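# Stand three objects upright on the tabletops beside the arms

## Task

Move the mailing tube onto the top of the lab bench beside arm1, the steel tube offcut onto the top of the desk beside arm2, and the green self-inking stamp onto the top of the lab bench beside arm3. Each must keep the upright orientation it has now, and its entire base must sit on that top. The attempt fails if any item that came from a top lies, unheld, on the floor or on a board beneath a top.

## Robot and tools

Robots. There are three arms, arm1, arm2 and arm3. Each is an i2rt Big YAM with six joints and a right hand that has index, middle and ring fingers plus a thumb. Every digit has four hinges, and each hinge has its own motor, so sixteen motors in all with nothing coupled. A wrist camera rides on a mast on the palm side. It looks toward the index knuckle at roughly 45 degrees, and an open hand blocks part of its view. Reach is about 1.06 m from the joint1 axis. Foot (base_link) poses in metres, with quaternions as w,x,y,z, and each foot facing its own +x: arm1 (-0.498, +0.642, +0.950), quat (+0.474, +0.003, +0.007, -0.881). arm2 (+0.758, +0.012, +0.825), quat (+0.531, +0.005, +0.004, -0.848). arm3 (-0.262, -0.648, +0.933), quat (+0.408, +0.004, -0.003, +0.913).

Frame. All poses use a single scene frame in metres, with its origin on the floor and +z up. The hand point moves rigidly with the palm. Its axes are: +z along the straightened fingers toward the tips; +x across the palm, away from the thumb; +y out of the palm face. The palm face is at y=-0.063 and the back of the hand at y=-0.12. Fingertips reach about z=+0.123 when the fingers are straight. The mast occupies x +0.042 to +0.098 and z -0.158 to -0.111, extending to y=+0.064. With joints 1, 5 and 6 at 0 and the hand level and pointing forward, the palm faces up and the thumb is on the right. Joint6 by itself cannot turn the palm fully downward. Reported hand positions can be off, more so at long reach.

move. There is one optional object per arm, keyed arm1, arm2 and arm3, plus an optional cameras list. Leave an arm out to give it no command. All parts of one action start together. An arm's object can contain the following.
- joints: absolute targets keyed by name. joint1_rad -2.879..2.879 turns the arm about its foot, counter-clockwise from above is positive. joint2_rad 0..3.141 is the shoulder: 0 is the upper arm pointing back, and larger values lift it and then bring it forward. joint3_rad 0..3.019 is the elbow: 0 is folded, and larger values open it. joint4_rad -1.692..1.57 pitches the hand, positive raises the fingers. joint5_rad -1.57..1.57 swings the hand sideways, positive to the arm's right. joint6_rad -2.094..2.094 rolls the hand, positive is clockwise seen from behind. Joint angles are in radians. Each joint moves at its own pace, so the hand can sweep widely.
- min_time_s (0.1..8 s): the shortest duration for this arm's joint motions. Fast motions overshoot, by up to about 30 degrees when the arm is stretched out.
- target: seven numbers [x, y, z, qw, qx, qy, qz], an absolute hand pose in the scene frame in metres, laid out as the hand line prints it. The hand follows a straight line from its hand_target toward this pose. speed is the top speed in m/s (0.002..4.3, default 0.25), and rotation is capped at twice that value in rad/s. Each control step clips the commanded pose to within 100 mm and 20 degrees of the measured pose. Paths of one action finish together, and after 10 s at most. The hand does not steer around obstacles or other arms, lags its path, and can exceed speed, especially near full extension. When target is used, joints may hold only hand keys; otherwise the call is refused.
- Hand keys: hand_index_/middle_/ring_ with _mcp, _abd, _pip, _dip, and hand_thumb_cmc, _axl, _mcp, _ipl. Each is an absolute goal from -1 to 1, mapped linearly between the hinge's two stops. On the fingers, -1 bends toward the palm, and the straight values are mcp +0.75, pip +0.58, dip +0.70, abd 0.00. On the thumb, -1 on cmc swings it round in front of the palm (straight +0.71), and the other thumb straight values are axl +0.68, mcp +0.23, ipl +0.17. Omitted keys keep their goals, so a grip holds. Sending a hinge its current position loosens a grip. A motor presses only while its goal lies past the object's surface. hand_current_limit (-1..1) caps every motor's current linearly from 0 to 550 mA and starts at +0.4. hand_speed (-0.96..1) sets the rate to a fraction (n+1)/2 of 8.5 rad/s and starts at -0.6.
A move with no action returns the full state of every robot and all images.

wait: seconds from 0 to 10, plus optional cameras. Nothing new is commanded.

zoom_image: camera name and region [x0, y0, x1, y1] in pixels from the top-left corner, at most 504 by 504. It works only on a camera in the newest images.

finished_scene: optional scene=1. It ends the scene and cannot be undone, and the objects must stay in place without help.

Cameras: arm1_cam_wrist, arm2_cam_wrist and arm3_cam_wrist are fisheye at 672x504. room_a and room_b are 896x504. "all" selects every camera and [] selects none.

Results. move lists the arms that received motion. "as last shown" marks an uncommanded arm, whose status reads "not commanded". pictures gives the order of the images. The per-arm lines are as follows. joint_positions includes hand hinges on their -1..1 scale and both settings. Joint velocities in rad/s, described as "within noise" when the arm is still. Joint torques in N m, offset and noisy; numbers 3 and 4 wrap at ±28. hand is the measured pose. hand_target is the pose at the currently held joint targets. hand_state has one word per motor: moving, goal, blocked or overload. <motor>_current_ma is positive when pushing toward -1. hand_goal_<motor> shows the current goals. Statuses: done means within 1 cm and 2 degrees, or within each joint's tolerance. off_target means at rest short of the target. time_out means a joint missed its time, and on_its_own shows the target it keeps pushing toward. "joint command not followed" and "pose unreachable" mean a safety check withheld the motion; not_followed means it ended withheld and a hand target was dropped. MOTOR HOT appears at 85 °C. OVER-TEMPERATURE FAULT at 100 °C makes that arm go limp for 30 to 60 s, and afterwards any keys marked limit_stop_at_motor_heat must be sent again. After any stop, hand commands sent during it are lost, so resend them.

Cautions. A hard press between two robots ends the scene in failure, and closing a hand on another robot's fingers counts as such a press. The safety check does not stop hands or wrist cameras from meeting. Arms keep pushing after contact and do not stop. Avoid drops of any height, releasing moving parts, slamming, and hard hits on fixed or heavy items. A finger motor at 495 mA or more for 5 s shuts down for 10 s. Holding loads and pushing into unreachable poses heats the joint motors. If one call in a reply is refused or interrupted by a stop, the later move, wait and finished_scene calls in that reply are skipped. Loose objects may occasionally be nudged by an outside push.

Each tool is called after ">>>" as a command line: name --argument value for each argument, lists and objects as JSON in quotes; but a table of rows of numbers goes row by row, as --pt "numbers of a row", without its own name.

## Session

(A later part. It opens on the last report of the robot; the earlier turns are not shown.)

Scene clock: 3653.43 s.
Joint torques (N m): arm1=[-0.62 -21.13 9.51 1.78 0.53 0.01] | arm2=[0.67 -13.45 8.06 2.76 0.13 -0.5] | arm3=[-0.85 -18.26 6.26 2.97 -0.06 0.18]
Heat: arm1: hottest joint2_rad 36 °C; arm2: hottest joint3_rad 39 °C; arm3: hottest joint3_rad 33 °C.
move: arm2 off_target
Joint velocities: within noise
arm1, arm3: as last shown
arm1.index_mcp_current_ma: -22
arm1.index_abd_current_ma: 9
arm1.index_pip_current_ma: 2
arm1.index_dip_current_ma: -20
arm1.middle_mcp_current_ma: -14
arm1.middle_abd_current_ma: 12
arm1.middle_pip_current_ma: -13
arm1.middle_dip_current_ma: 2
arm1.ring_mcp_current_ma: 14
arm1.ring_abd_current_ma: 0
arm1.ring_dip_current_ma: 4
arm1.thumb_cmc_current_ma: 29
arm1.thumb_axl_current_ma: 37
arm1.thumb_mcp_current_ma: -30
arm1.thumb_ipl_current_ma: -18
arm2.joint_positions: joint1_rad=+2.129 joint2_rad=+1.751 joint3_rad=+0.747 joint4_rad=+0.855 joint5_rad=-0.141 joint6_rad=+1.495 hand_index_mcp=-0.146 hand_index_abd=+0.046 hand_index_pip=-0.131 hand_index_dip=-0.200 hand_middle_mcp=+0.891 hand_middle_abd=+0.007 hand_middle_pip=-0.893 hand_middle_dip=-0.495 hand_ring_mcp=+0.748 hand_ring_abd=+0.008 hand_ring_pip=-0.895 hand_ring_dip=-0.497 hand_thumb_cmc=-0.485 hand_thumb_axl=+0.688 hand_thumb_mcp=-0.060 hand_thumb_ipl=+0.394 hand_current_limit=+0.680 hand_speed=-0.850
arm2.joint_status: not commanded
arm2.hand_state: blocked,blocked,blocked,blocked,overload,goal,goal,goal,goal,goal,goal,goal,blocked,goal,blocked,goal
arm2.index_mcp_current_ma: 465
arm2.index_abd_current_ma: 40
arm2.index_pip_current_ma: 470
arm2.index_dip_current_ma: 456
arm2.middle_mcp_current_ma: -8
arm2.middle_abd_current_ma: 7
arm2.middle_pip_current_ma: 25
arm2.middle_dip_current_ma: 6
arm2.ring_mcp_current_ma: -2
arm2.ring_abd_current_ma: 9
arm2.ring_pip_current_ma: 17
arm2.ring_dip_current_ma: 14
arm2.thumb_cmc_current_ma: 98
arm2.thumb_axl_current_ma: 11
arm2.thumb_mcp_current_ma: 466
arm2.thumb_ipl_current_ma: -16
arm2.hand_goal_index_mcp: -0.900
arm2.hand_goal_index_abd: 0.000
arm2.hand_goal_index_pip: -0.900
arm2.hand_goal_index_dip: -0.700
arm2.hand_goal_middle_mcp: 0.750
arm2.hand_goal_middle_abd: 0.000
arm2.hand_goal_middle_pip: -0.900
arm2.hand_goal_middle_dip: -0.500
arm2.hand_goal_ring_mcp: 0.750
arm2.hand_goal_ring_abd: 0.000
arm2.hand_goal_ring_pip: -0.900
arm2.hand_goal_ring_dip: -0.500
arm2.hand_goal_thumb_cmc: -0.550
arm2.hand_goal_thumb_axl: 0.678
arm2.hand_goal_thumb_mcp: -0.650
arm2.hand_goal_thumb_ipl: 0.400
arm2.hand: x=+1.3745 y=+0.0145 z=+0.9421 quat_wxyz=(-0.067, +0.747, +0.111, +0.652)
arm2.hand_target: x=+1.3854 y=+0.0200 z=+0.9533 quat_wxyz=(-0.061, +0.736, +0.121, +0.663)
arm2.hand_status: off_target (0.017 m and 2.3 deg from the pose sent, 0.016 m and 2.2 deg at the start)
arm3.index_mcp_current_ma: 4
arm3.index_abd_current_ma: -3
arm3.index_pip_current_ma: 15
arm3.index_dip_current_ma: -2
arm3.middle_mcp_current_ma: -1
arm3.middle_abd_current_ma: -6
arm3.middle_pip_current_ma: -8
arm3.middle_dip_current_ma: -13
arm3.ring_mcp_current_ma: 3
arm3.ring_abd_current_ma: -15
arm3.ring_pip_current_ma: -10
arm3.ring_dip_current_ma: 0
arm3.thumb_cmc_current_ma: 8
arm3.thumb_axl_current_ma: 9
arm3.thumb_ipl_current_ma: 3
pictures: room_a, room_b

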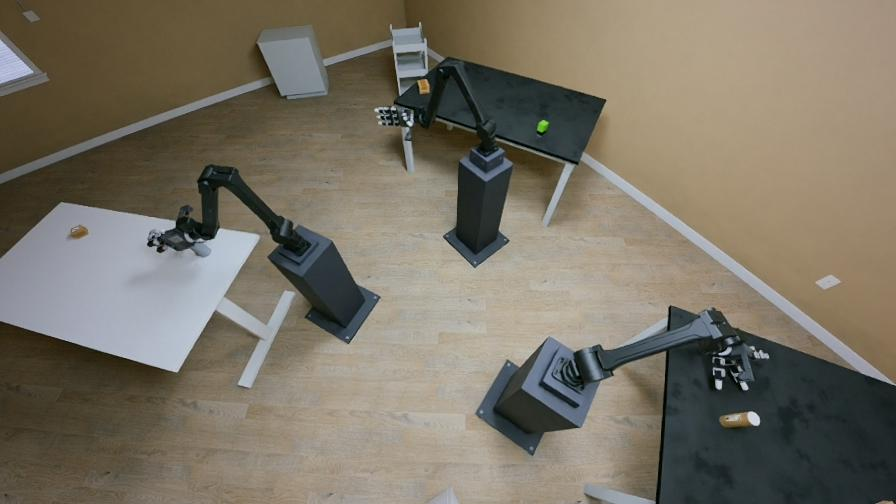

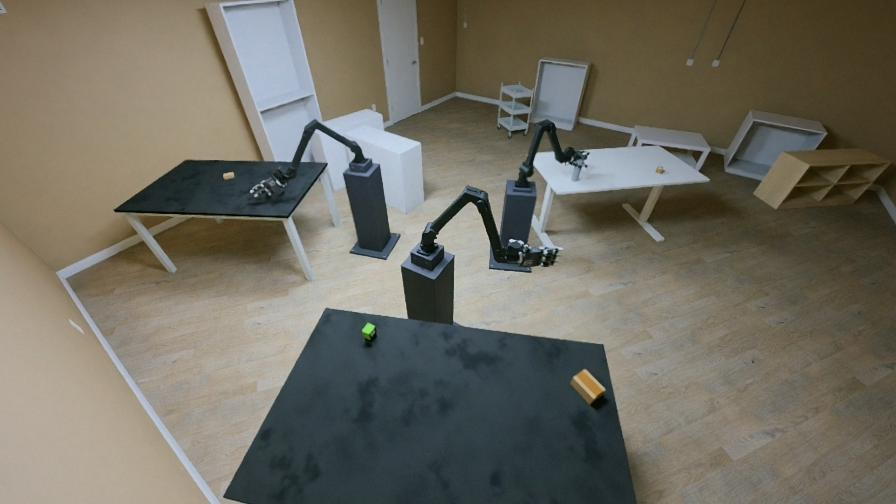

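>>> move --arm2 '{"joints": {"hand_index_mcp": -0.17, "hand_index_pip": -0.15, "hand_index_dip": -0.22, "hand_thumb_mcp": -0.08, "hand_speed": -0.92}}'

>>> move --arm2 '{"joints": {"hand_index_mcp": -0.05, "hand_index_pip": -0.08, "hand_index_dip": -0.1, "hand_thumb_mcp": 0.06, "hand_speed": -0.92}}' --cameras '["room_b", "room_a", "arm2_cam_wrist"]'

>>> zoom_image --camera "room_b" --region '[560, 150, 600, 190]'

>>> zoom_image --camera "room_a" --region '[180, 230, 220, 270]'

Scene clock: 3660.00 s.
Joint torques (N m): arm1=[-0.56 -21.13 9.52 1.78 0.53 0.02] | arm2=[0.73 -13.74 8.13 2.66 0.1 -0.51] | arm3=[-0.67 -18.26 6.23 2.99 -0.05 0.17]
Heat: arm1: hottest joint2_rad 36 °C; arm2: hottest joint3_rad 39 °C; arm3: hottest joint3_rad 33 °C.
move: arm2 off_target
Joint velocities: within noise
arm1, arm3: as last shown
arm1.index_mcp_current_ma: -1
arm1.index_abd_current_ma: 5
arm1.index_pip_current_ma: 8
arm1.index_dip_current_ma: -14
arm1.middle_mcp_current_ma: -19
arm1.middle_abd_current_ma: 7
arm1.middle_pip_current_ma: -16
arm1.middle_dip_current_ma: 3
arm1.ring_mcp_current_ma: 9
arm1.ring_abd_current_ma: 15
arm1.ring_pip_current_ma: -10
arm1.ring_dip_current_ma: -1
arm1.thumb_cmc_current_ma: 36
arm1.thumb_axl_current_ma: 29
arm1.thumb_mcp_current_ma: -26
arm1.thumb_ipl_current_ma: -9
arm2.joint_positions: joint1_rad=+2.129 joint2_rad=+1.751 joint3_rad=+0.747 joint4_rad=+0.855 joint5_rad=-0.140 joint6_rad=+1.495 hand_index_mcp=-0.144 hand_index_abd=+0.046 hand_index_pip=-0.127 hand_index_dip=-0.198 hand_middle_mcp=+0.891 hand_middle_abd=+0.007 hand_middle_pip=-0.893 hand_middle_dip=-0.495 hand_ring_mcp=+0.748 hand_ring_abd=+0.008 hand_ring_pip=-0.895 hand_ring_dip=-0.497 hand_thumb_cmc=-0.485 hand_thumb_axl=+0.688 hand_thumb_mcp=-0.056 hand_thumb_ipl=+0.396 hand_current_limit=+0.680 hand_speed=-0.920
arm2.joint_status: hand_index_mcp off_target (ended at -0.144, target -0.170); hand_index_pip off_target (ended at -0.127, target -0.150); hand_index_dip off_target (ended at -0.198, target -0.220); hand_thumb_mcp off_target (ended at -0.056, target -0.080); the others done
arm2.hand_state: blocked,blocked,blocked,blocked,overload,goal,goal,goal,goal,goal,goal,goal,blocked,goal,blocked,goal
arm2.index_mcp_current_ma: 51
arm2.index_abd_current_ma: 43
arm2.index_pip_current_ma: 40
arm2.index_dip_current_ma: 44
arm2.middle_mcp_current_ma: -7
arm2.middle_abd_current_ma: 13
arm2.middle_pip_current_ma: 16
arm2.middle_dip_current_ma: 13
arm2.ring_mcp_current_ma: -9
arm2.ring_abd_current_ma: 8
arm2.ring_pip_current_ma: 17
arm2.ring_dip_current_ma: 11
arm2.thumb_cmc_current_ma: 93
arm2.thumb_axl_current_ma: 10
arm2.thumb_mcp_current_ma: 38
arm2.thumb_ipl_current_ma: 1
arm2.hand_goal_index_mcp: -0.170
arm2.hand_goal_index_abd: 0.000
arm2.hand_goal_index_pip: -0.150
arm2.hand_goal_index_dip: -0.220
arm2.hand_goal_middle_mcp: 0.750
arm2.hand_goal_middle_abd: 0.000
arm2.hand_goal_middle_pip: -0.900
arm2.hand_goal_middle_dip: -0.500
arm2.hand_goal_ring_mcp: 0.750
arm2.hand_goal_ring_abd: 0.000
arm2.hand_goal_ring_pip: -0.900
arm2.hand_goal_ring_dip: -0.500
arm2.hand_goal_thumb_cmc: -0.550
arm2.hand_goal_thumb_axl: 0.678
arm2.hand_goal_thumb_mcp: -0.080
arm2.hand_goal_thumb_ipl: 0.400
arm2.hand: x=+1.3745 y=+0.0143 z=+0.9419 quat_wxyz=(-0.067, +0.747, +0.110, +0.652)
arm2.hand_target: x=+1.3854 y=+0.0201 z=+0.9531 quat_wxyz=(-0.061, +0.736, +0.121, +0.663)
arm2.hand_status: not commanded
arm3.index_mcp_current_ma: -5
arm3.index_abd_current_ma: -7
arm3.index_pip_current_ma: -6
arm3.index_dip_current_ma: -16
arm3.middle_mcp_current_ma: 2
arm3.middle_abd_current_ma: -15
arm3.middle_pip_current_ma: -23
arm3.middle_dip_current_ma: -7
arm3.ring_abd_current_ma: -8
arm3.ring_pip_current_ma: -7
arm3.ring_dip_current_ma: -24
arm3.thumb_cmc_current_ma: 2
arm3.thumb_axl_current_ma: -2
arm3.thumb_mcp_current_ma: -2
arm3.thumb_ipl_current_ma: 5
pictures: none

Scene clock: 3661.07 s.
Joint torques (N m): arm1=[-0.56 -21.19 9.52 1.78 0.53 0.01] | arm2=[0.85 -13.68 8.17 2.73 0.02 -0.46] | arm3=[-0.79 -18.26 6.22 2.99 -0.05 0.18]
Heat: arm1: hottest joint2_rad 36 °C; arm2: hottest joint3_rad 39 °C; arm3: hottest joint3_rad 33 °C.
move: arm2 done
Joint velocities: within noise
arm1, arm3: as last shown
arm1.index_mcp_current_ma: -15
arm1.index_abd_current_ma: 9
arm1.index_pip_current_ma: 10
arm1.index_dip_current_ma: -17
arm1.middle_mcp_current_ma: -11
arm1.middle_abd_current_ma: 14
arm1.middle_pip_current_ma: -10
arm1.middle_dip_current_ma: -7
arm1.ring_mcp_current_ma: -1
arm1.ring_abd_current_ma: 16
arm1.ring_pip_current_ma: -5
arm1.ring_dip_current_ma: -6
arm1.thumb_cmc_current_ma: 39
arm1.thumb_axl_current_ma: 34
arm1.thumb_mcp_current_ma: -34
arm1.thumb_ipl_current_ma: -13
arm2.joint_positions: joint1_rad=+2.129 joint2_rad=+1.751 joint3_rad=+0.747 joint4_rad=+0.855 joint5_rad=-0.138 joint6_rad=+1.491 hand_index_mcp=-0.052 hand_index_abd=+0.046 hand_index_pip=-0.087 hand_index_dip=-0.109 hand_middle_mcp=+0.891 hand_middle_abd=+0.007 hand_middle_pip=-0.893 hand_middle_dip=-0.495 hand_ring_mcp=+0.748 hand_ring_abd=+0.008 hand_ring_pip=-0.895 hand_ring_dip=-0.497 hand_thumb_cmc=-0.485 hand_thumb_axl=+0.688 hand_thumb_mcp=+0.057 hand_thumb_ipl=+0.396 hand_current_limit=+0.680 hand_speed=-0.920
arm2.joint_status: all done
arm2.hand_state: goal,blocked,goal,goal,overload,goal,goal,goal,goal,goal,goal,goal,blocked,goal,goal,goal
arm2.index_mcp_current_ma: 0
arm2.index_abd_current_ma: 53
arm2.index_pip_current_ma: 5
arm2.index_dip_current_ma: -17
arm2.middle_mcp_current_ma: -2
arm2.middle_abd_current_ma: 9
arm2.middle_pip_current_ma: 14
arm2.middle_dip_current_ma: 18
arm2.ring_mcp_current_ma: -11
arm2.ring_abd_current_ma: 23
arm2.ring_pip_current_ma: 7
arm2.ring_dip_current_ma: 10
arm2.thumb_cmc_current_ma: 105
arm2.thumb_axl_current_ma: 21
arm2.thumb_mcp_current_ma: -14
arm2.thumb_ipl_current_ma: -7
arm2.hand_goal_index_mcp: -0.050
arm2.hand_goal_index_abd: 0.000
arm2.hand_goal_index_pip: -0.080
arm2.hand_goal_index_dip: -0.100
arm2.hand_goal_middle_mcp: 0.750
arm2.hand_goal_middle_abd: 0.000
arm2.hand_goal_middle_pip: -0.900
arm2.hand_goal_middle_dip: -0.500
arm2.hand_goal_ring_mcp: 0.750
arm2.hand_goal_ring_abd: 0.000
arm2.hand_goal_ring_pip: -0.900
arm2.hand_goal_ring_dip: -0.500
arm2.hand_goal_thumb_cmc: -0.550
arm2.hand_goal_thumb_axl: 0.678
arm2.hand_goal_thumb_mcp: 0.060
arm2.hand_goal_thumb_ipl: 0.400
arm2.hand: x=+1.3745 y=+0.0139 z=+0.9423 quat_wxyz=(-0.065, +0.747, +0.112, +0.652)
arm2.hand_target: x=+1.3854 y=+0.0200 z=+0.9531 quat_wxyz=(-0.061, +0.736, +0.121, +0.663)
arm2.hand_status: not commanded
arm3.index_mcp_current_ma: 6
arm3.index_abd_current_ma: 0
arm3.index_pip_current_ma: -3
arm3.index_dip_current_ma: -10
arm3.middle_mcp_current_ma: -8
arm3.middle_abd_current_ma: -11
arm3.middle_pip_current_ma: -7
arm3.middle_dip_current_ma: -10
arm3.ring_mcp_current_ma: 19
arm3.ring_abd_current_ma: -2
arm3.ring_pip_current_ma: 1
arm3.ring_dip_current_ma: -3
arm3.thumb_cmc_current_ma: 9
arm3.thumb_axl_current_ma: 3
arm3.thumb_mcp_current_ma: 3
arm3.thumb_ipl_current_ma: -1
pictures: arm2_cam_wrist, room_a, room_b
arm2_cam_wrist: T_world_to_cam=[[0.09425, -0.63446, -0.76719, 0.64333], [-0.91893, 0.24102, -0.31221, 1.49459], [0.38299, 0.73442, -0.56031, 0.11544]] pos_world=[1.26858, -0.03684, 1.02487]

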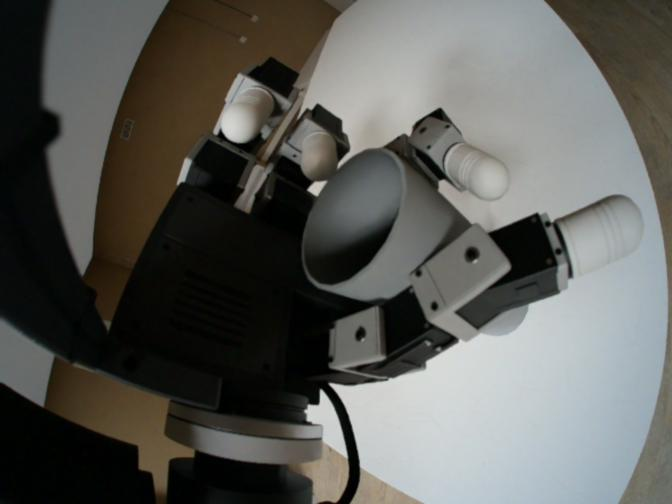

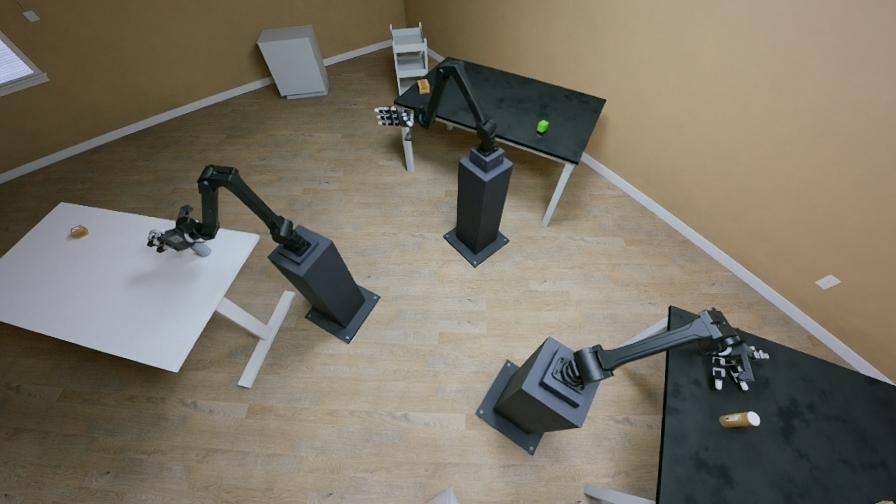

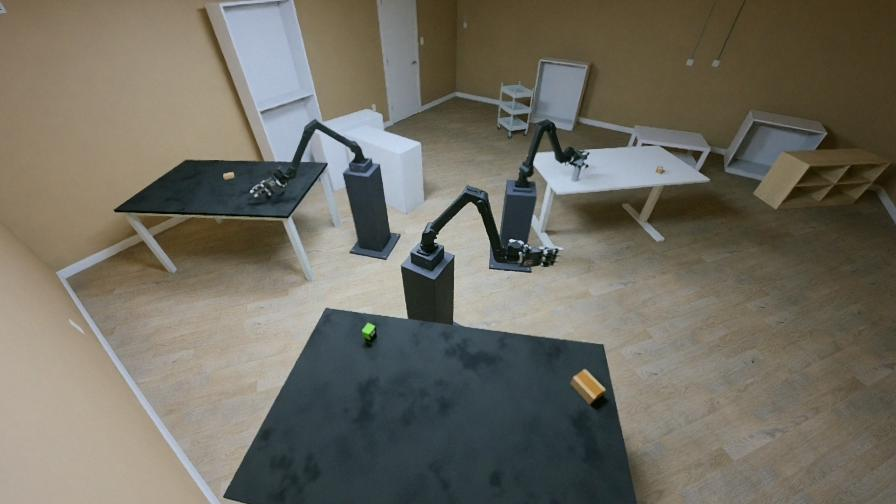

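Scaled by 12.600 from the camera's image (finer frame: 1280x720).

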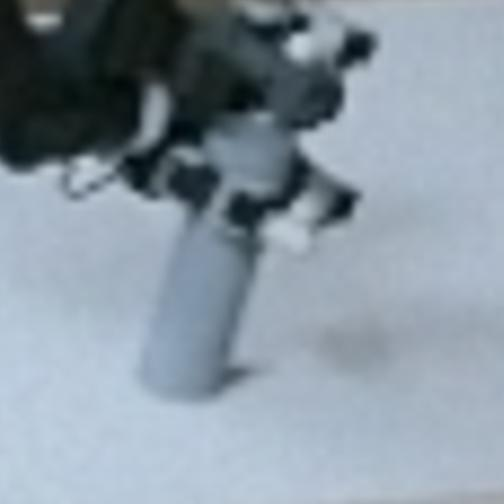

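Scaled by 12.600 from the camera's image (finer frame: 1280x720).

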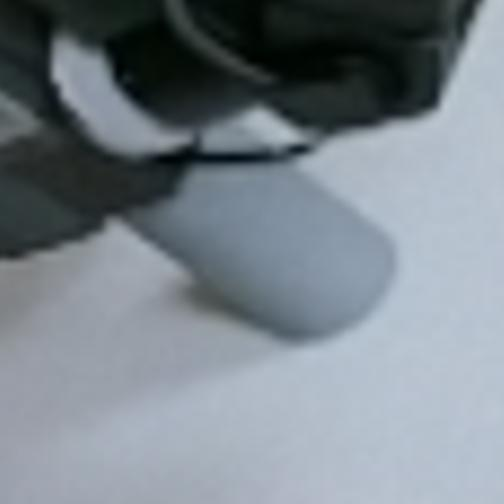

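>>> move --arm2 '{"joints": {"hand_index_mcp": 0.3, "hand_index_pip": 0.2, "hand_index_dip": 0.3, "hand_thumb_mcp": 0.4, "hand_thumb_ipl": 0.3, "hand_speed": -0.9}}'

>>> move --arm2 '{"joints": {"hand_index_mcp": 0.75, "hand_index_pip": 0.578, "hand_index_dip": 0.696, "hand_thumb_mcp": 0.6, "hand_thumb_ipl": 0.2, "hand_speed": -0.85}}' --cameras '["room_b", "room_a", "arm2_cam_wrist"]'

>>> zoom_image --camera "room_b" --region '[560, 150, 600, 190]'

>>> zoom_image --camera "arm2_cam_wrist" --region '[280, 80, 672, 480]'

Scene clock: 3666.80 s.
Joint torques (N m): arm1=[-0.56 -21.13 9.51 1.78 0.53 0.02] | arm2=[0.85 -13.68 8.13 2.77 0 -0.44] | arm3=[-0.67 -18.14 6.22 3.06 -0.06 0.17]
Heat: arm1: hottest joint2_rad 36 °C; arm2: hottest joint3_rad 39 °C; arm3: hottest joint3_rad 33 °C.
move: arm2 done
Joint velocities: within noise
arm1, arm3: as last shown
arm1.index_mcp_current_ma: -9
arm1.index_abd_current_ma: 7
arm1.index_pip_current_ma: 6
arm1.index_dip_current_ma: -21
arm1.middle_mcp_current_ma: -4
arm1.middle_abd_current_ma: 5
arm1.middle_pip_current_ma: -19
arm1.middle_dip_current_ma: 4
arm1.ring_abd_current_ma: 20
arm1.ring_pip_current_ma: -1
arm1.ring_dip_current_ma: 4
arm1.thumb_cmc_current_ma: 30
arm1.thumb_axl_current_ma: 18
arm1.thumb_ipl_current_ma: -28
arm2.joint_positions: joint1_rad=+2.129 joint2_rad=+1.751 joint3_rad=+0.747 joint4_rad=+0.855 joint5_rad=-0.138 joint6_rad=+1.490 hand_index_mcp=+0.297 hand_index_abd=+0.046 hand_index_pip=+0.194 hand_index_dip=+0.291 hand_middle_mcp=+0.891 hand_middle_abd=+0.007 hand_middle_pip=-0.893 hand_middle_dip=-0.495 hand_ring_mcp=+0.748 hand_ring_abd=+0.008 hand_ring_pip=-0.895 hand_ring_dip=-0.497 hand_thumb_cmc=-0.485 hand_thumb_axl=+0.678 hand_thumb_mcp=+0.389 hand_thumb_ipl=+0.302 hand_current_limit=+0.680 hand_speed=-0.900
arm2.joint_status: all done
arm2.hand_state: goal,blocked,goal,goal,overload,goal,goal,goal,goal,goal,goal,goal,blocked,goal,goal,goal
arm2.index_mcp_current_ma: 0
arm2.index_abd_current_ma: 48
arm2.index_pip_current_ma: -17
arm2.index_dip_current_ma: -13
arm2.middle_mcp_current_ma: -1
arm2.middle_abd_current_ma: 5
arm2.middle_pip_current_ma: 19
arm2.middle_dip_current_ma: 12
arm2.ring_mcp_current_ma: -7
arm2.ring_abd_current_ma: 10
arm2.ring_pip_current_ma: 10
arm2.ring_dip_current_ma: 5
arm2.thumb_cmc_current_ma: 99
arm2.thumb_axl_current_ma: -1
arm2.thumb_mcp_current_ma: -29
arm2.thumb_ipl_current_ma: 13
arm2.hand_goal_index_mcp: 0.300
arm2.hand_goal_index_abd: 0.000
arm2.hand_goal_index_pip: 0.200
arm2.hand_goal_index_dip: 0.300
arm2.hand_goal_middle_mcp: 0.750
arm2.hand_goal_middle_abd: 0.000
arm2.hand_goal_middle_pip: -0.900
arm2.hand_goal_middle_dip: -0.500
arm2.hand_goal_ring_mcp: 0.750
arm2.hand_goal_ring_abd: 0.000
arm2.hand_goal_ring_pip: -0.900
arm2.hand_goal_ring_dip: -0.500
arm2.hand_goal_thumb_cmc: -0.550
arm2.hand_goal_thumb_axl: 0.678
arm2.hand_goal_thumb_mcp: 0.400
arm2.hand_goal_thumb_ipl: 0.300
arm2.hand: x=+1.3745 y=+0.0139 z=+0.9423 quat_wxyz=(-0.065, +0.747, +0.112, +0.652)
arm2.hand_target: x=+1.3854 y=+0.0201 z=+0.9533 quat_wxyz=(-0.061, +0.736, +0.121, +0.663)
arm2.hand_status: not commanded
arm3.index_mcp_current_ma: 3
arm3.index_pip_current_ma: 5
arm3.index_dip_current_ma: -6
arm3.middle_mcp_current_ma: -11
arm3.middle_abd_current_ma: -14
arm3.middle_pip_current_ma: -13
arm3.middle_dip_current_ma: -31
arm3.ring_mcp_current_ma: 11
arm3.ring_abd_current_ma: -11
arm3.ring_pip_current_ma: 3
arm3.ring_dip_current_ma: -14
arm3.thumb_cmc_current_ma: 3
arm3.thumb_axl_current_ma: -5
arm3.thumb_mcp_current_ma: 9
arm3.thumb_ipl_current_ma: 7
pictures: none

Scene clock: 3668.13 s.
Joint torques (N m): arm1=[-0.56 -21.13 9.51 1.78 0.53 0.01] | arm2=[1.03 -13.74 8.17 2.71 -0.02 -0.37] | arm3=[-0.91 -18.02 6.24 2.95 -0.05 0.17]
Heat: arm1: hottest joint2_rad 36 °C; arm2: hottest joint3_rad 39 °C; arm3: hottest joint3_rad 33 °C.
move: arm2 done
Joint velocities: within noise
arm1.joint_positions: joint1_rad=-0.789 joint2_rad=+2.379 joint3_rad=+1.472 joint4_rad=+0.498 joint5_rad=+0.408 joint6_rad=+1.738 hand_index_mcp=+0.380 hand_index_abd=+0.004 hand_index_pip=+0.162 hand_index_dip=+0.588 hand_middle_mcp=+0.996 hand_middle_abd=+0.011 hand_middle_pip=+0.571 hand_middle_dip=+0.697 hand_ring_mcp=+0.995 hand_ring_abd=+0.010 hand_ring_pip=+0.571 hand_ring_dip=+0.690 hand_thumb_cmc=-0.324 hand_thumb_axl=+0.700 hand_thumb_mcp=+0.052 hand_thumb_ipl=+0.266 hand_current_limit=+0.400 hand_speed=-0.900
arm1.joint_status: not commanded
arm1.hand_state: goal,goal,goal,goal,goal,goal,goal,goal,goal,goal,goal,goal,blocked,blocked,blocked,goal
arm1.index_mcp_current_ma: -9
arm1.index_abd_current_ma: 4
arm1.index_pip_current_ma: -7
arm1.index_dip_current_ma: -9
arm1.middle_mcp_current_ma: -15
arm1.middle_abd_current_ma: 7
arm1.middle_pip_current_ma: -12
arm1.middle_dip_current_ma: -1
arm1.ring_mcp_current_ma: 7
arm1.ring_abd_current_ma: 12
arm1.ring_pip_current_ma: -9
arm1.ring_dip_current_ma: 4
arm1.thumb_cmc_current_ma: 28
arm1.thumb_axl_current_ma: 29
arm1.thumb_mcp_current_ma: -32
arm1.thumb_ipl_current_ma: -32
arm1.hand_goal_index_mcp: 0.380
arm1.hand_goal_index_abd: 0.000
arm1.hand_goal_index_pip: 0.170
arm1.hand_goal_index_dip: 0.600
arm1.hand_goal_middle_mcp: 1.000
arm1.hand_goal_middle_abd: 0.000
arm1.hand_goal_middle_pip: 0.578
arm1.hand_goal_middle_dip: 0.696
arm1.hand_goal_ring_mcp: 1.000
arm1.hand_goal_ring_abd: 0.000
arm1.hand_goal_ring_pip: 0.578
arm1.hand_goal_ring_dip: 0.696
arm1.hand_goal_thumb_cmc: -0.350
arm1.hand_goal_thumb_axl: 0.678
arm1.hand_goal_thumb_mcp: 0.080
arm1.hand_goal_thumb_ipl: 0.280
arm1.hand: x=-1.2601 y=+0.6354 z=+0.8786 quat_wxyz=(+0.560, -0.094, -0.819, -0.075)
arm1.hand_target: x=-1.2723 y=+0.6331 z=+0.8852 quat_wxyz=(+0.569, -0.101, -0.813, -0.071)
arm1.hand_status: not commanded
arm2.joint_positions: joint1_rad=+2.129 joint2_rad=+1.752 joint3_rad=+0.747 joint4_rad=+0.855 joint5_rad=-0.138 joint6_rad=+1.490 hand_index_mcp=+0.748 hand_index_abd=+0.046 hand_index_pip=+0.577 hand_index_dip=+0.690 hand_middle_mcp=+0.892 hand_middle_abd=+0.007 hand_middle_pip=-0.893 hand_middle_dip=-0.495 hand_ring_mcp=+0.749 hand_ring_abd=+0.008 hand_ring_pip=-0.895 hand_ring_dip=-0.497 hand_thumb_cmc=-0.485 hand_thumb_axl=+0.674 hand_thumb_mcp=+0.590 hand_thumb_ipl=+0.205 hand_current_limit=+0.680 hand_speed=-0.850
arm2.joint_status: all done
arm2.hand_state: goal,blocked,goal,goal,overload,goal,goal,goal,goal,goal,goal,goal,blocked,goal,goal,goal
arm2.index_mcp_current_ma: 10
arm2.index_abd_current_ma: 39
arm2.index_pip_current_ma: 2
arm2.index_dip_current_ma: 1
arm2.middle_mcp_current_ma: -5
arm2.middle_abd_current_ma: 2
arm2.middle_pip_current_ma: 13
arm2.middle_dip_current_ma: 26
arm2.ring_mcp_current_ma: -11
arm2.ring_abd_current_ma: 20
arm2.ring_pip_current_ma: 6
arm2.ring_dip_current_ma: 9
arm2.thumb_cmc_current_ma: 105
arm2.thumb_axl_current_ma: -16
arm2.thumb_mcp_current_ma: -31
arm2.thumb_ipl_current_ma: 15
arm2.hand_goal_index_mcp: 0.750
arm2.hand_goal_index_abd: 0.000
arm2.hand_goal_index_pip: 0.578
arm2.hand_goal_index_dip: 0.696
arm2.hand_goal_middle_mcp: 0.750
arm2.hand_goal_middle_abd: 0.000
arm2.hand_goal_middle_pip: -0.900
arm2.hand_goal_middle_dip: -0.500
arm2.hand_goal_ring_mcp: 0.750
arm2.hand_goal_ring_abd: 0.000
arm2.hand_goal_ring_pip: -0.900
arm2.hand_goal_ring_dip: -0.500
arm2.hand_goal_thumb_cmc: -0.550
arm2.hand_goal_thumb_axl: 0.678
arm2.hand_goal_thumb_mcp: 0.600
arm2.hand_goal_thumb_ipl: 0.200
arm2.hand: x=+1.3745 y=+0.0139 z=+0.9421 quat_wxyz=(-0.065, +0.747, +0.112, +0.652)
arm2.hand_target: x=+1.3854 y=+0.0201 z=+0.9530 quat_wxyz=(-0.061, +0.736, +0.121, +0.663)
arm2.hand_status: not commanded
arm3: as last shown
arm3.index_mcp_current_ma: -7
arm3.index_abd_current_ma: 6
arm3.index_pip_current_ma: -2
arm3.index_dip_current_ma: -9
arm3.middle_mcp_current_ma: 0
arm3.middle_abd_current_ma: -4
arm3.middle_dip_current_ma: -5
arm3.ring_mcp_current_ma: 24
arm3.ring_abd_current_ma: -9
arm3.ring_pip_current_ma: -6
arm3.ring_dip_current_ma: 0
arm3.thumb_cmc_current_ma: -6
arm3.thumb_axl_current_ma: -4
arm3.thumb_mcp_current_ma: 10
arm3.thumb_ipl_current_ma: 3
pictures: arm2_cam_wrist, room_a, room_b
arm2_cam_wrist: T_world_to_cam=[[0.09405, -0.63481, -0.76692, 0.64321], [-0.91902, 0.24086, -0.31206, 1.49447], [0.38282, 0.73417, -0.56075, 0.11592]] pos_world=[1.26858, -0.03674, 1.02467]

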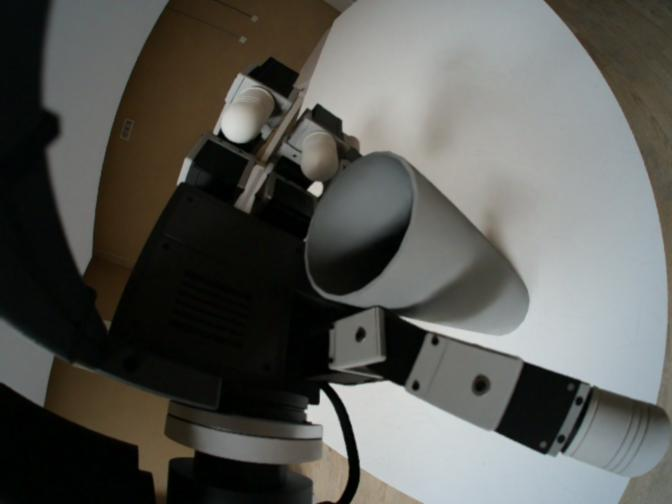

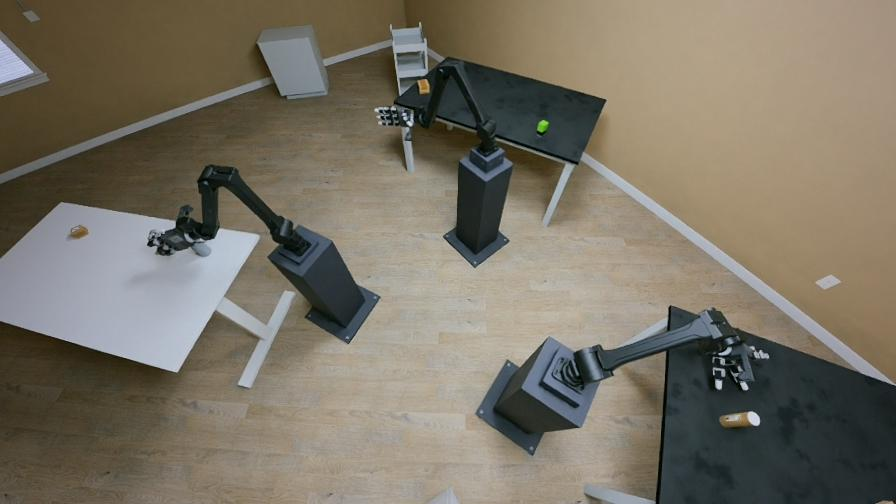

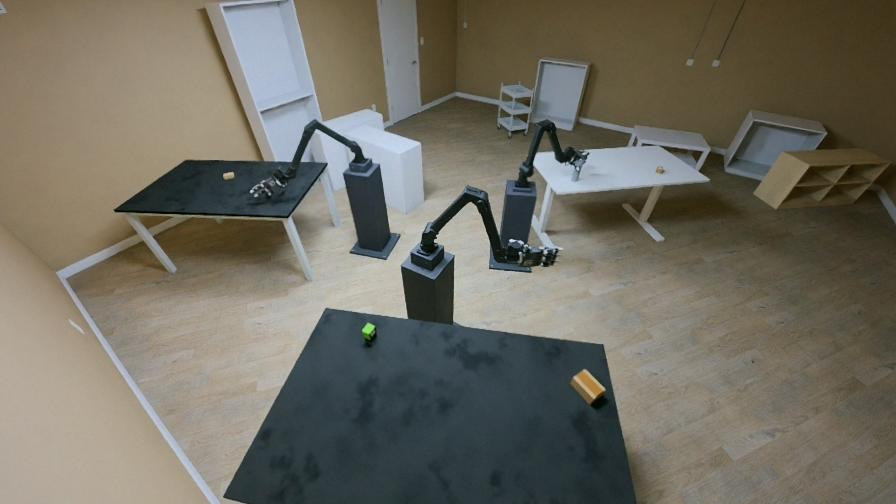

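Scaled by 12.600 from the camera's image (finer frame: 1280x720).

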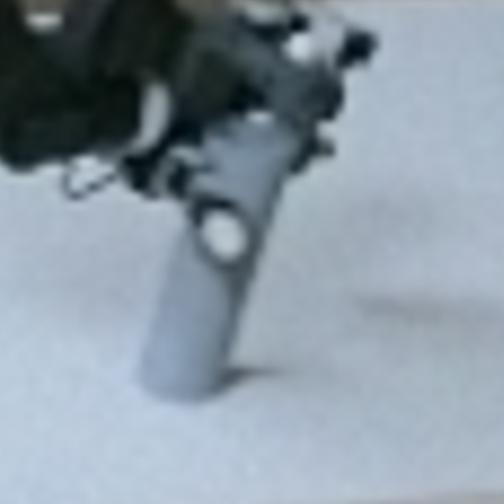

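Scaled by 1.260 from the camera's image (finer frame: 960x720).

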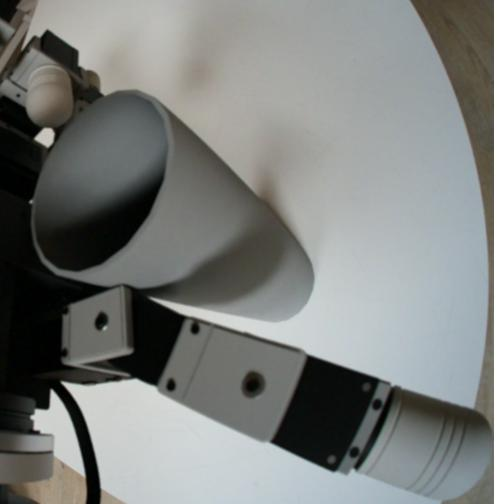

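>>> move --arm2 '{"target": [1.3720, 0.0520, 0.9550, -0.0609, 0.7362, 0.1211, 0.6637], "speed": 0.05}' --cameras '["room_b", "arm2_cam_wrist"]'

>>> zoom_image --camera "room_b" --region '[560, 150, 600, 190]'

Scene clock: 3679.07 s.
Joint torques (N m): arm1=[-0.67 -21.13 9.52 1.77 0.53 0.01] | arm2=[1.03 -15.38 6.13 3.02 0.03 -0.27] | arm3=[-0.67 -18.14 6.22 3 -0.05 0.18]
Heat: arm1: hottest joint2_rad 36 °C; arm2: hottest joint3_rad 39 °C; arm3: hottest joint3_rad 33 °C.
move: arm2 off_target
Joint velocities: within noise
arm1, arm3: as last shown
arm1.index_mcp_current_ma: -3
arm1.index_abd_current_ma: 6
arm1.index_pip_current_ma: 6
arm1.middle_mcp_current_ma: -9
arm1.middle_abd_current_ma: 14
arm1.middle_pip_current_ma: -19
arm1.middle_dip_current_ma: -9
arm1.ring_mcp_current_ma: 14
arm1.ring_abd_current_ma: 14
arm1.ring_pip_current_ma: -5
arm1.ring_dip_current_ma: -1
arm1.thumb_cmc_current_ma: 25
arm1.thumb_axl_current_ma: 20
arm1.thumb_mcp_current_ma: -28
arm1.thumb_ipl_current_ma: -26
arm2.joint_positions: joint1_rad=+2.205 joint2_rad=+1.752 joint3_rad=+0.747 joint4_rad=+0.855 joint5_rad=-0.063 joint6_rad=+1.490 hand_index_mcp=+0.748 hand_index_abd=+0.046 hand_index_pip=+0.577 hand_index_dip=+0.690 hand_middle_mcp=+0.899 hand_middle_abd=+0.007 hand_middle_pip=-0.893 hand_middle_dip=-0.495 hand_ring_mcp=+0.752 hand_ring_abd=+0.008 hand_ring_pip=-0.895 hand_ring_dip=-0.497 hand_thumb_cmc=-0.485 hand_thumb_axl=+0.673 hand_thumb_mcp=+0.590 hand_thumb_ipl=+0.205 hand_current_limit=+0.680 hand_speed=-0.850
arm2.joint_status: not commanded
arm2.hand_state: goal,blocked,goal,goal,overload,goal,goal,goal,goal,goal,goal,goal,blocked,goal,goal,goal
arm2.index_mcp_current_ma: 4
arm2.index_abd_current_ma: 42
arm2.index_pip_current_ma: -3
arm2.index_dip_current_ma: -4
arm2.middle_mcp_current_ma: -10
arm2.middle_abd_current_ma: 0
arm2.middle_pip_current_ma: 22
arm2.middle_dip_current_ma: 8
arm2.ring_mcp_current_ma: -3
arm2.ring_abd_current_ma: 14
arm2.ring_pip_current_ma: 9
arm2.ring_dip_current_ma: 7
arm2.thumb_cmc_current_ma: 105
arm2.thumb_axl_current_ma: -19
arm2.thumb_mcp_current_ma: -25
arm2.thumb_ipl_current_ma: 6
arm2.hand_goal_index_mcp: 0.750
arm2.hand_goal_index_abd: 0.000
arm2.hand_goal_index_pip: 0.578
arm2.hand_goal_index_dip: 0.696
arm2.hand_goal_middle_mcp: 0.750
arm2.hand_goal_middle_abd: 0.000
arm2.hand_goal_middle_pip: -0.900
arm2.hand_goal_middle_dip: -0.500
arm2.hand_goal_ring_mcp: 0.750
arm2.hand_goal_ring_abd: 0.000
arm2.hand_goal_ring_pip: -0.900
arm2.hand_goal_ring_dip: -0.500
arm2.hand_goal_thumb_cmc: -0.550
arm2.hand_goal_thumb_axl: 0.678
arm2.hand_goal_thumb_mcp: 0.600
arm2.hand_goal_thumb_ipl: 0.200
arm2.hand: x=+1.3699 y=+0.0464 z=+0.9432 quat_wxyz=(-0.061, +0.747, +0.116, +0.652)
arm2.hand_target: x=+1.3719 y=+0.0520 z=+0.9549 quat_wxyz=(-0.061, +0.736, +0.121, +0.663)
arm2.hand_status: off_target (0.013 m and 1.9 deg from the pose sent, 0.040 m and 2.1 deg at the start)
arm3.index_mcp_current_ma: -8
arm3.index_abd_current_ma: 7
arm3.index_pip_current_ma: 3
arm3.index_dip_current_ma: 4
arm3.middle_mcp_current_ma: 15
arm3.middle_abd_current_ma: -1
arm3.middle_pip_current_ma: -10
arm3.middle_dip_current_ma: -3
arm3.ring_mcp_current_ma: 14
arm3.ring_abd_current_ma: -13
arm3.ring_pip_current_ma: -7
arm3.ring_dip_current_ma: -3
arm3.thumb_cmc_current_ma: 2
arm3.thumb_axl_current_ma: 2
arm3.thumb_mcp_current_ma: 22
pictures: arm2_cam_wrist, room_b
arm2_cam_wrist: T_world_to_cam=[[0.09626, -0.6431, -0.75971, 0.65568], [-0.91886, 0.23602, -0.31622, 1.48676], [0.38267, 0.7285, -0.5682, 0.10196]] pos_world=[1.26398, -0.00351, 1.02621]

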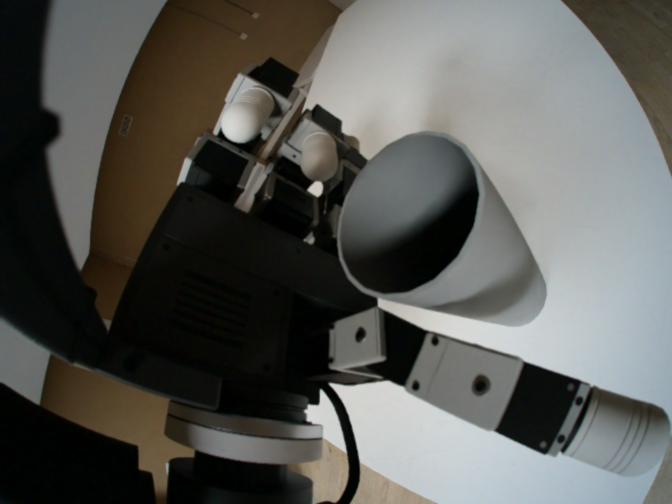

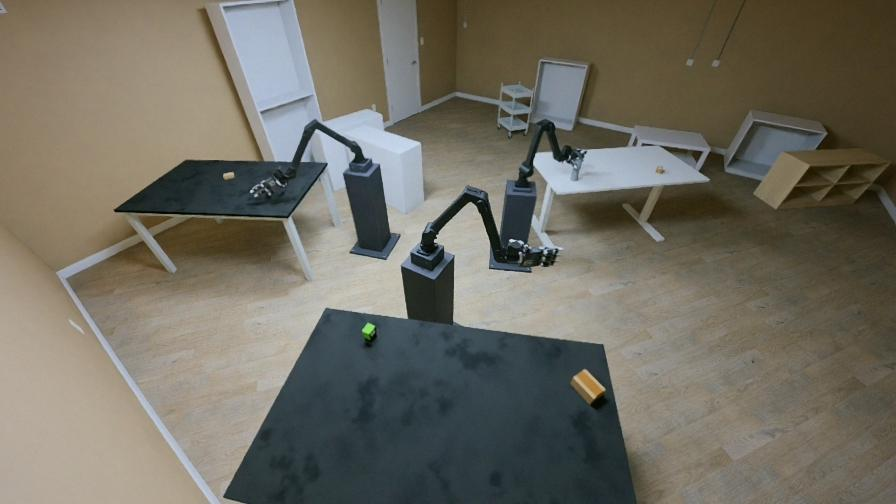

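Scaled by 12.600 from the camera's image (finer frame: 1280x720).

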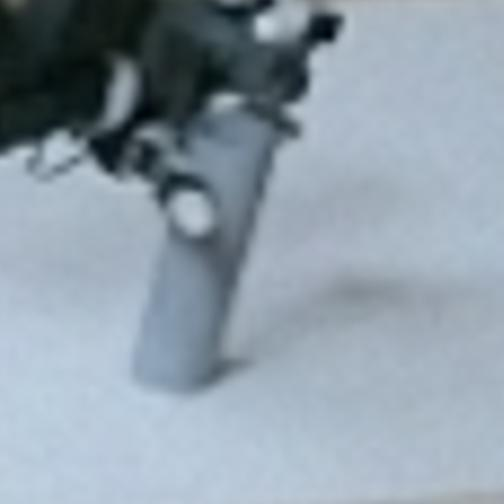

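>>> zoom_image --camera "arm2_cam_wrist" --region '[290, 120, 560, 400]'

Scaled by 1.800 from the camera's image (finer frame: 960x720).

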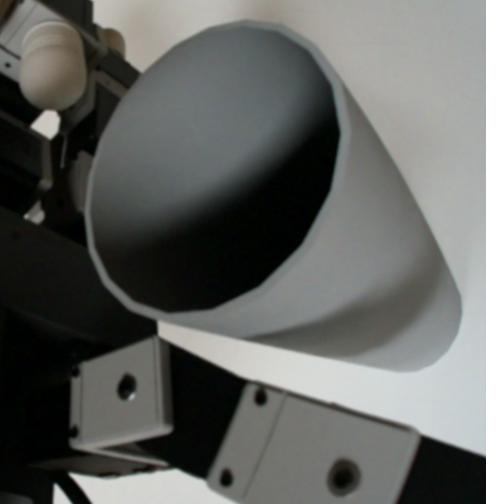

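>>> move --arm2 '{"target": [1.3440, 0.1450, 0.9560, -0.0609, 0.7362, 0.1211, 0.6637], "speed": 0.08}' --cameras '["room_b", "arm2_cam_wrist"]'

>>> zoom_image --camera "room_b" --region '[560, 150, 600, 190]'

Scene clock: 3698.43 s.
Joint torques (N m): arm1=[-0.62 -21.19 9.51 1.77 0.53 0.02] | arm2=[0.62 -14.92 6.31 2.77 0.11 -0.04] | arm3=[-0.67 -18.26 6.22 3.02 -0.05 0.18]
Heat: arm1: hottest joint2_rad 36 °C; arm2: hottest joint3_rad 38 °C; arm3: hottest joint3_rad 33 °C.
move: arm2 done
Joint velocities: within noise
arm1, arm3: as last shown
arm1.index_mcp_current_ma: -5
arm1.index_abd_current_ma: 14
arm1.index_pip_current_ma: 0
arm1.index_dip_current_ma: -17
arm1.middle_mcp_current_ma: -8
arm1.middle_abd_current_ma: 16
arm1.middle_pip_current_ma: -9
arm1.middle_dip_current_ma: 5
arm1.ring_mcp_current_ma: 3
arm1.ring_abd_current_ma: 13
arm1.ring_pip_current_ma: 3
arm1.ring_dip_current_ma: -3
arm1.thumb_cmc_current_ma: 33
arm1.thumb_axl_current_ma: 33
arm1.thumb_mcp_current_ma: -29
arm2.joint_positions: joint1_rad=+2.431 joint2_rad=+1.752 joint3_rad=+0.747 joint4_rad=+0.855 joint5_rad=+0.157 joint6_rad=+1.494 hand_index_mcp=+0.748 hand_index_abd=+0.046 hand_index_pip=+0.577 hand_index_dip=+0.690 hand_middle_mcp=+0.899 hand_middle_abd=+0.007 hand_middle_pip=-0.893 hand_middle_dip=-0.495 hand_ring_mcp=+0.752 hand_ring_abd=+0.008 hand_ring_pip=-0.895 hand_ring_dip=-0.497 hand_thumb_cmc=-0.485 hand_thumb_axl=+0.673 hand_thumb_mcp=+0.590 hand_thumb_ipl=+0.203 hand_current_limit=+0.680 hand_speed=-0.850
arm2.joint_status: not commanded
arm2.hand_state: goal,blocked,goal,goal,overload,goal,goal,goal,goal,goal,goal,goal,blocked,goal,goal,goal
arm2.index_mcp_current_ma: 4
arm2.index_abd_current_ma: 36
arm2.index_pip_current_ma: -2
arm2.index_dip_current_ma: -4
arm2.middle_mcp_current_ma: -8
arm2.middle_abd_current_ma: 6
arm2.middle_pip_current_ma: 23
arm2.middle_dip_current_ma: 1
arm2.ring_mcp_current_ma: -1
arm2.ring_abd_current_ma: 12
arm2.ring_pip_current_ma: 13
arm2.ring_dip_current_ma: 8
arm2.thumb_cmc_current_ma: 92
arm2.thumb_axl_current_ma: -30
arm2.thumb_mcp_current_ma: -27
arm2.thumb_ipl_current_ma: 5
arm2.hand_goal_index_mcp: 0.750
arm2.hand_goal_index_abd: 0.000
arm2.hand_goal_index_pip: 0.578
arm2.hand_goal_index_dip: 0.696
arm2.hand_goal_middle_mcp: 0.750
arm2.hand_goal_middle_abd: 0.000
arm2.hand_goal_middle_pip: -0.900
arm2.hand_goal_middle_dip: -0.500
arm2.hand_goal_ring_mcp: 0.750
arm2.hand_goal_ring_abd: 0.000
arm2.hand_goal_ring_pip: -0.900
arm2.hand_goal_ring_dip: -0.500
arm2.hand_goal_thumb_cmc: -0.550
arm2.hand_goal_thumb_axl: 0.678
arm2.hand_goal_thumb_mcp: 0.600
arm2.hand_goal_thumb_ipl: 0.200
arm2.hand: x=+1.3421 y=+0.1406 z=+0.9469 quat_wxyz=(-0.053, +0.744, +0.128, +0.654)
arm2.hand_target: x=+1.3439 y=+0.1450 z=+0.9559 quat_wxyz=(-0.061, +0.736, +0.121, +0.663)
arm2.hand_status: done (0.010 m and 1.9 deg from the pose sent, 0.103 m and 1.9 deg at the start)
arm3.index_mcp_current_ma: -9
arm3.index_abd_current_ma: 3
arm3.index_pip_current_ma: 11
arm3.index_dip_current_ma: -4
arm3.middle_mcp_current_ma: -12
arm3.middle_abd_current_ma: -7
arm3.middle_pip_current_ma: -5
arm3.middle_dip_current_ma: -13
arm3.ring_mcp_current_ma: -4
arm3.ring_abd_current_ma: -22
arm3.ring_pip_current_ma: -6
arm3.ring_dip_current_ma: -4
arm3.thumb_cmc_current_ma: -8
arm3.thumb_axl_current_ma: 9
arm3.thumb_mcp_current_ma: 17
arm3.thumb_ipl_current_ma: 1
pictures: arm2_cam_wrist, room_b
arm2_cam_wrist: T_world_to_cam=[[0.10767, -0.66325, -0.74061, 0.69119], [-0.91771, 0.22021, -0.33062, 1.45448], [0.38237, 0.71527, -0.58496, 0.0643]] pos_world=[1.23579, 0.09215, 1.0304]

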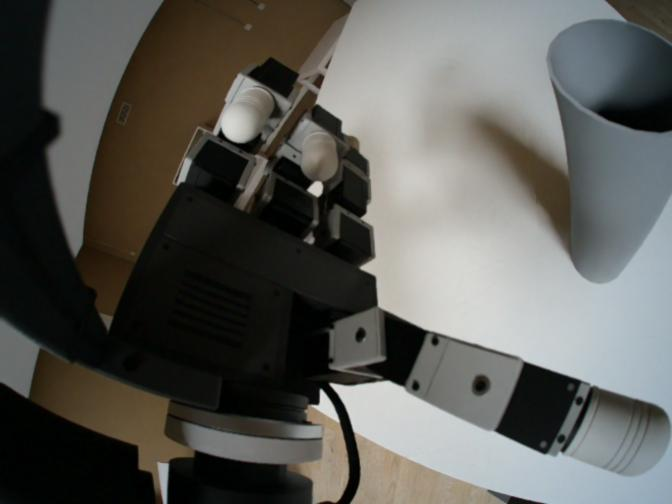

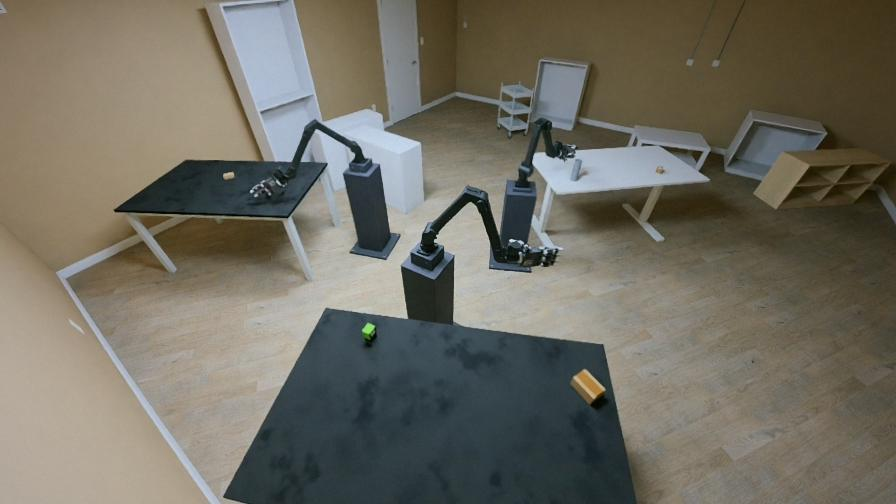

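Scaled by 12.600 from the camera's image (finer frame: 1280x720).

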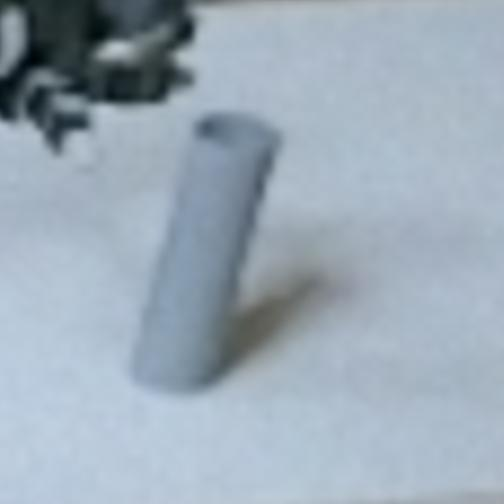

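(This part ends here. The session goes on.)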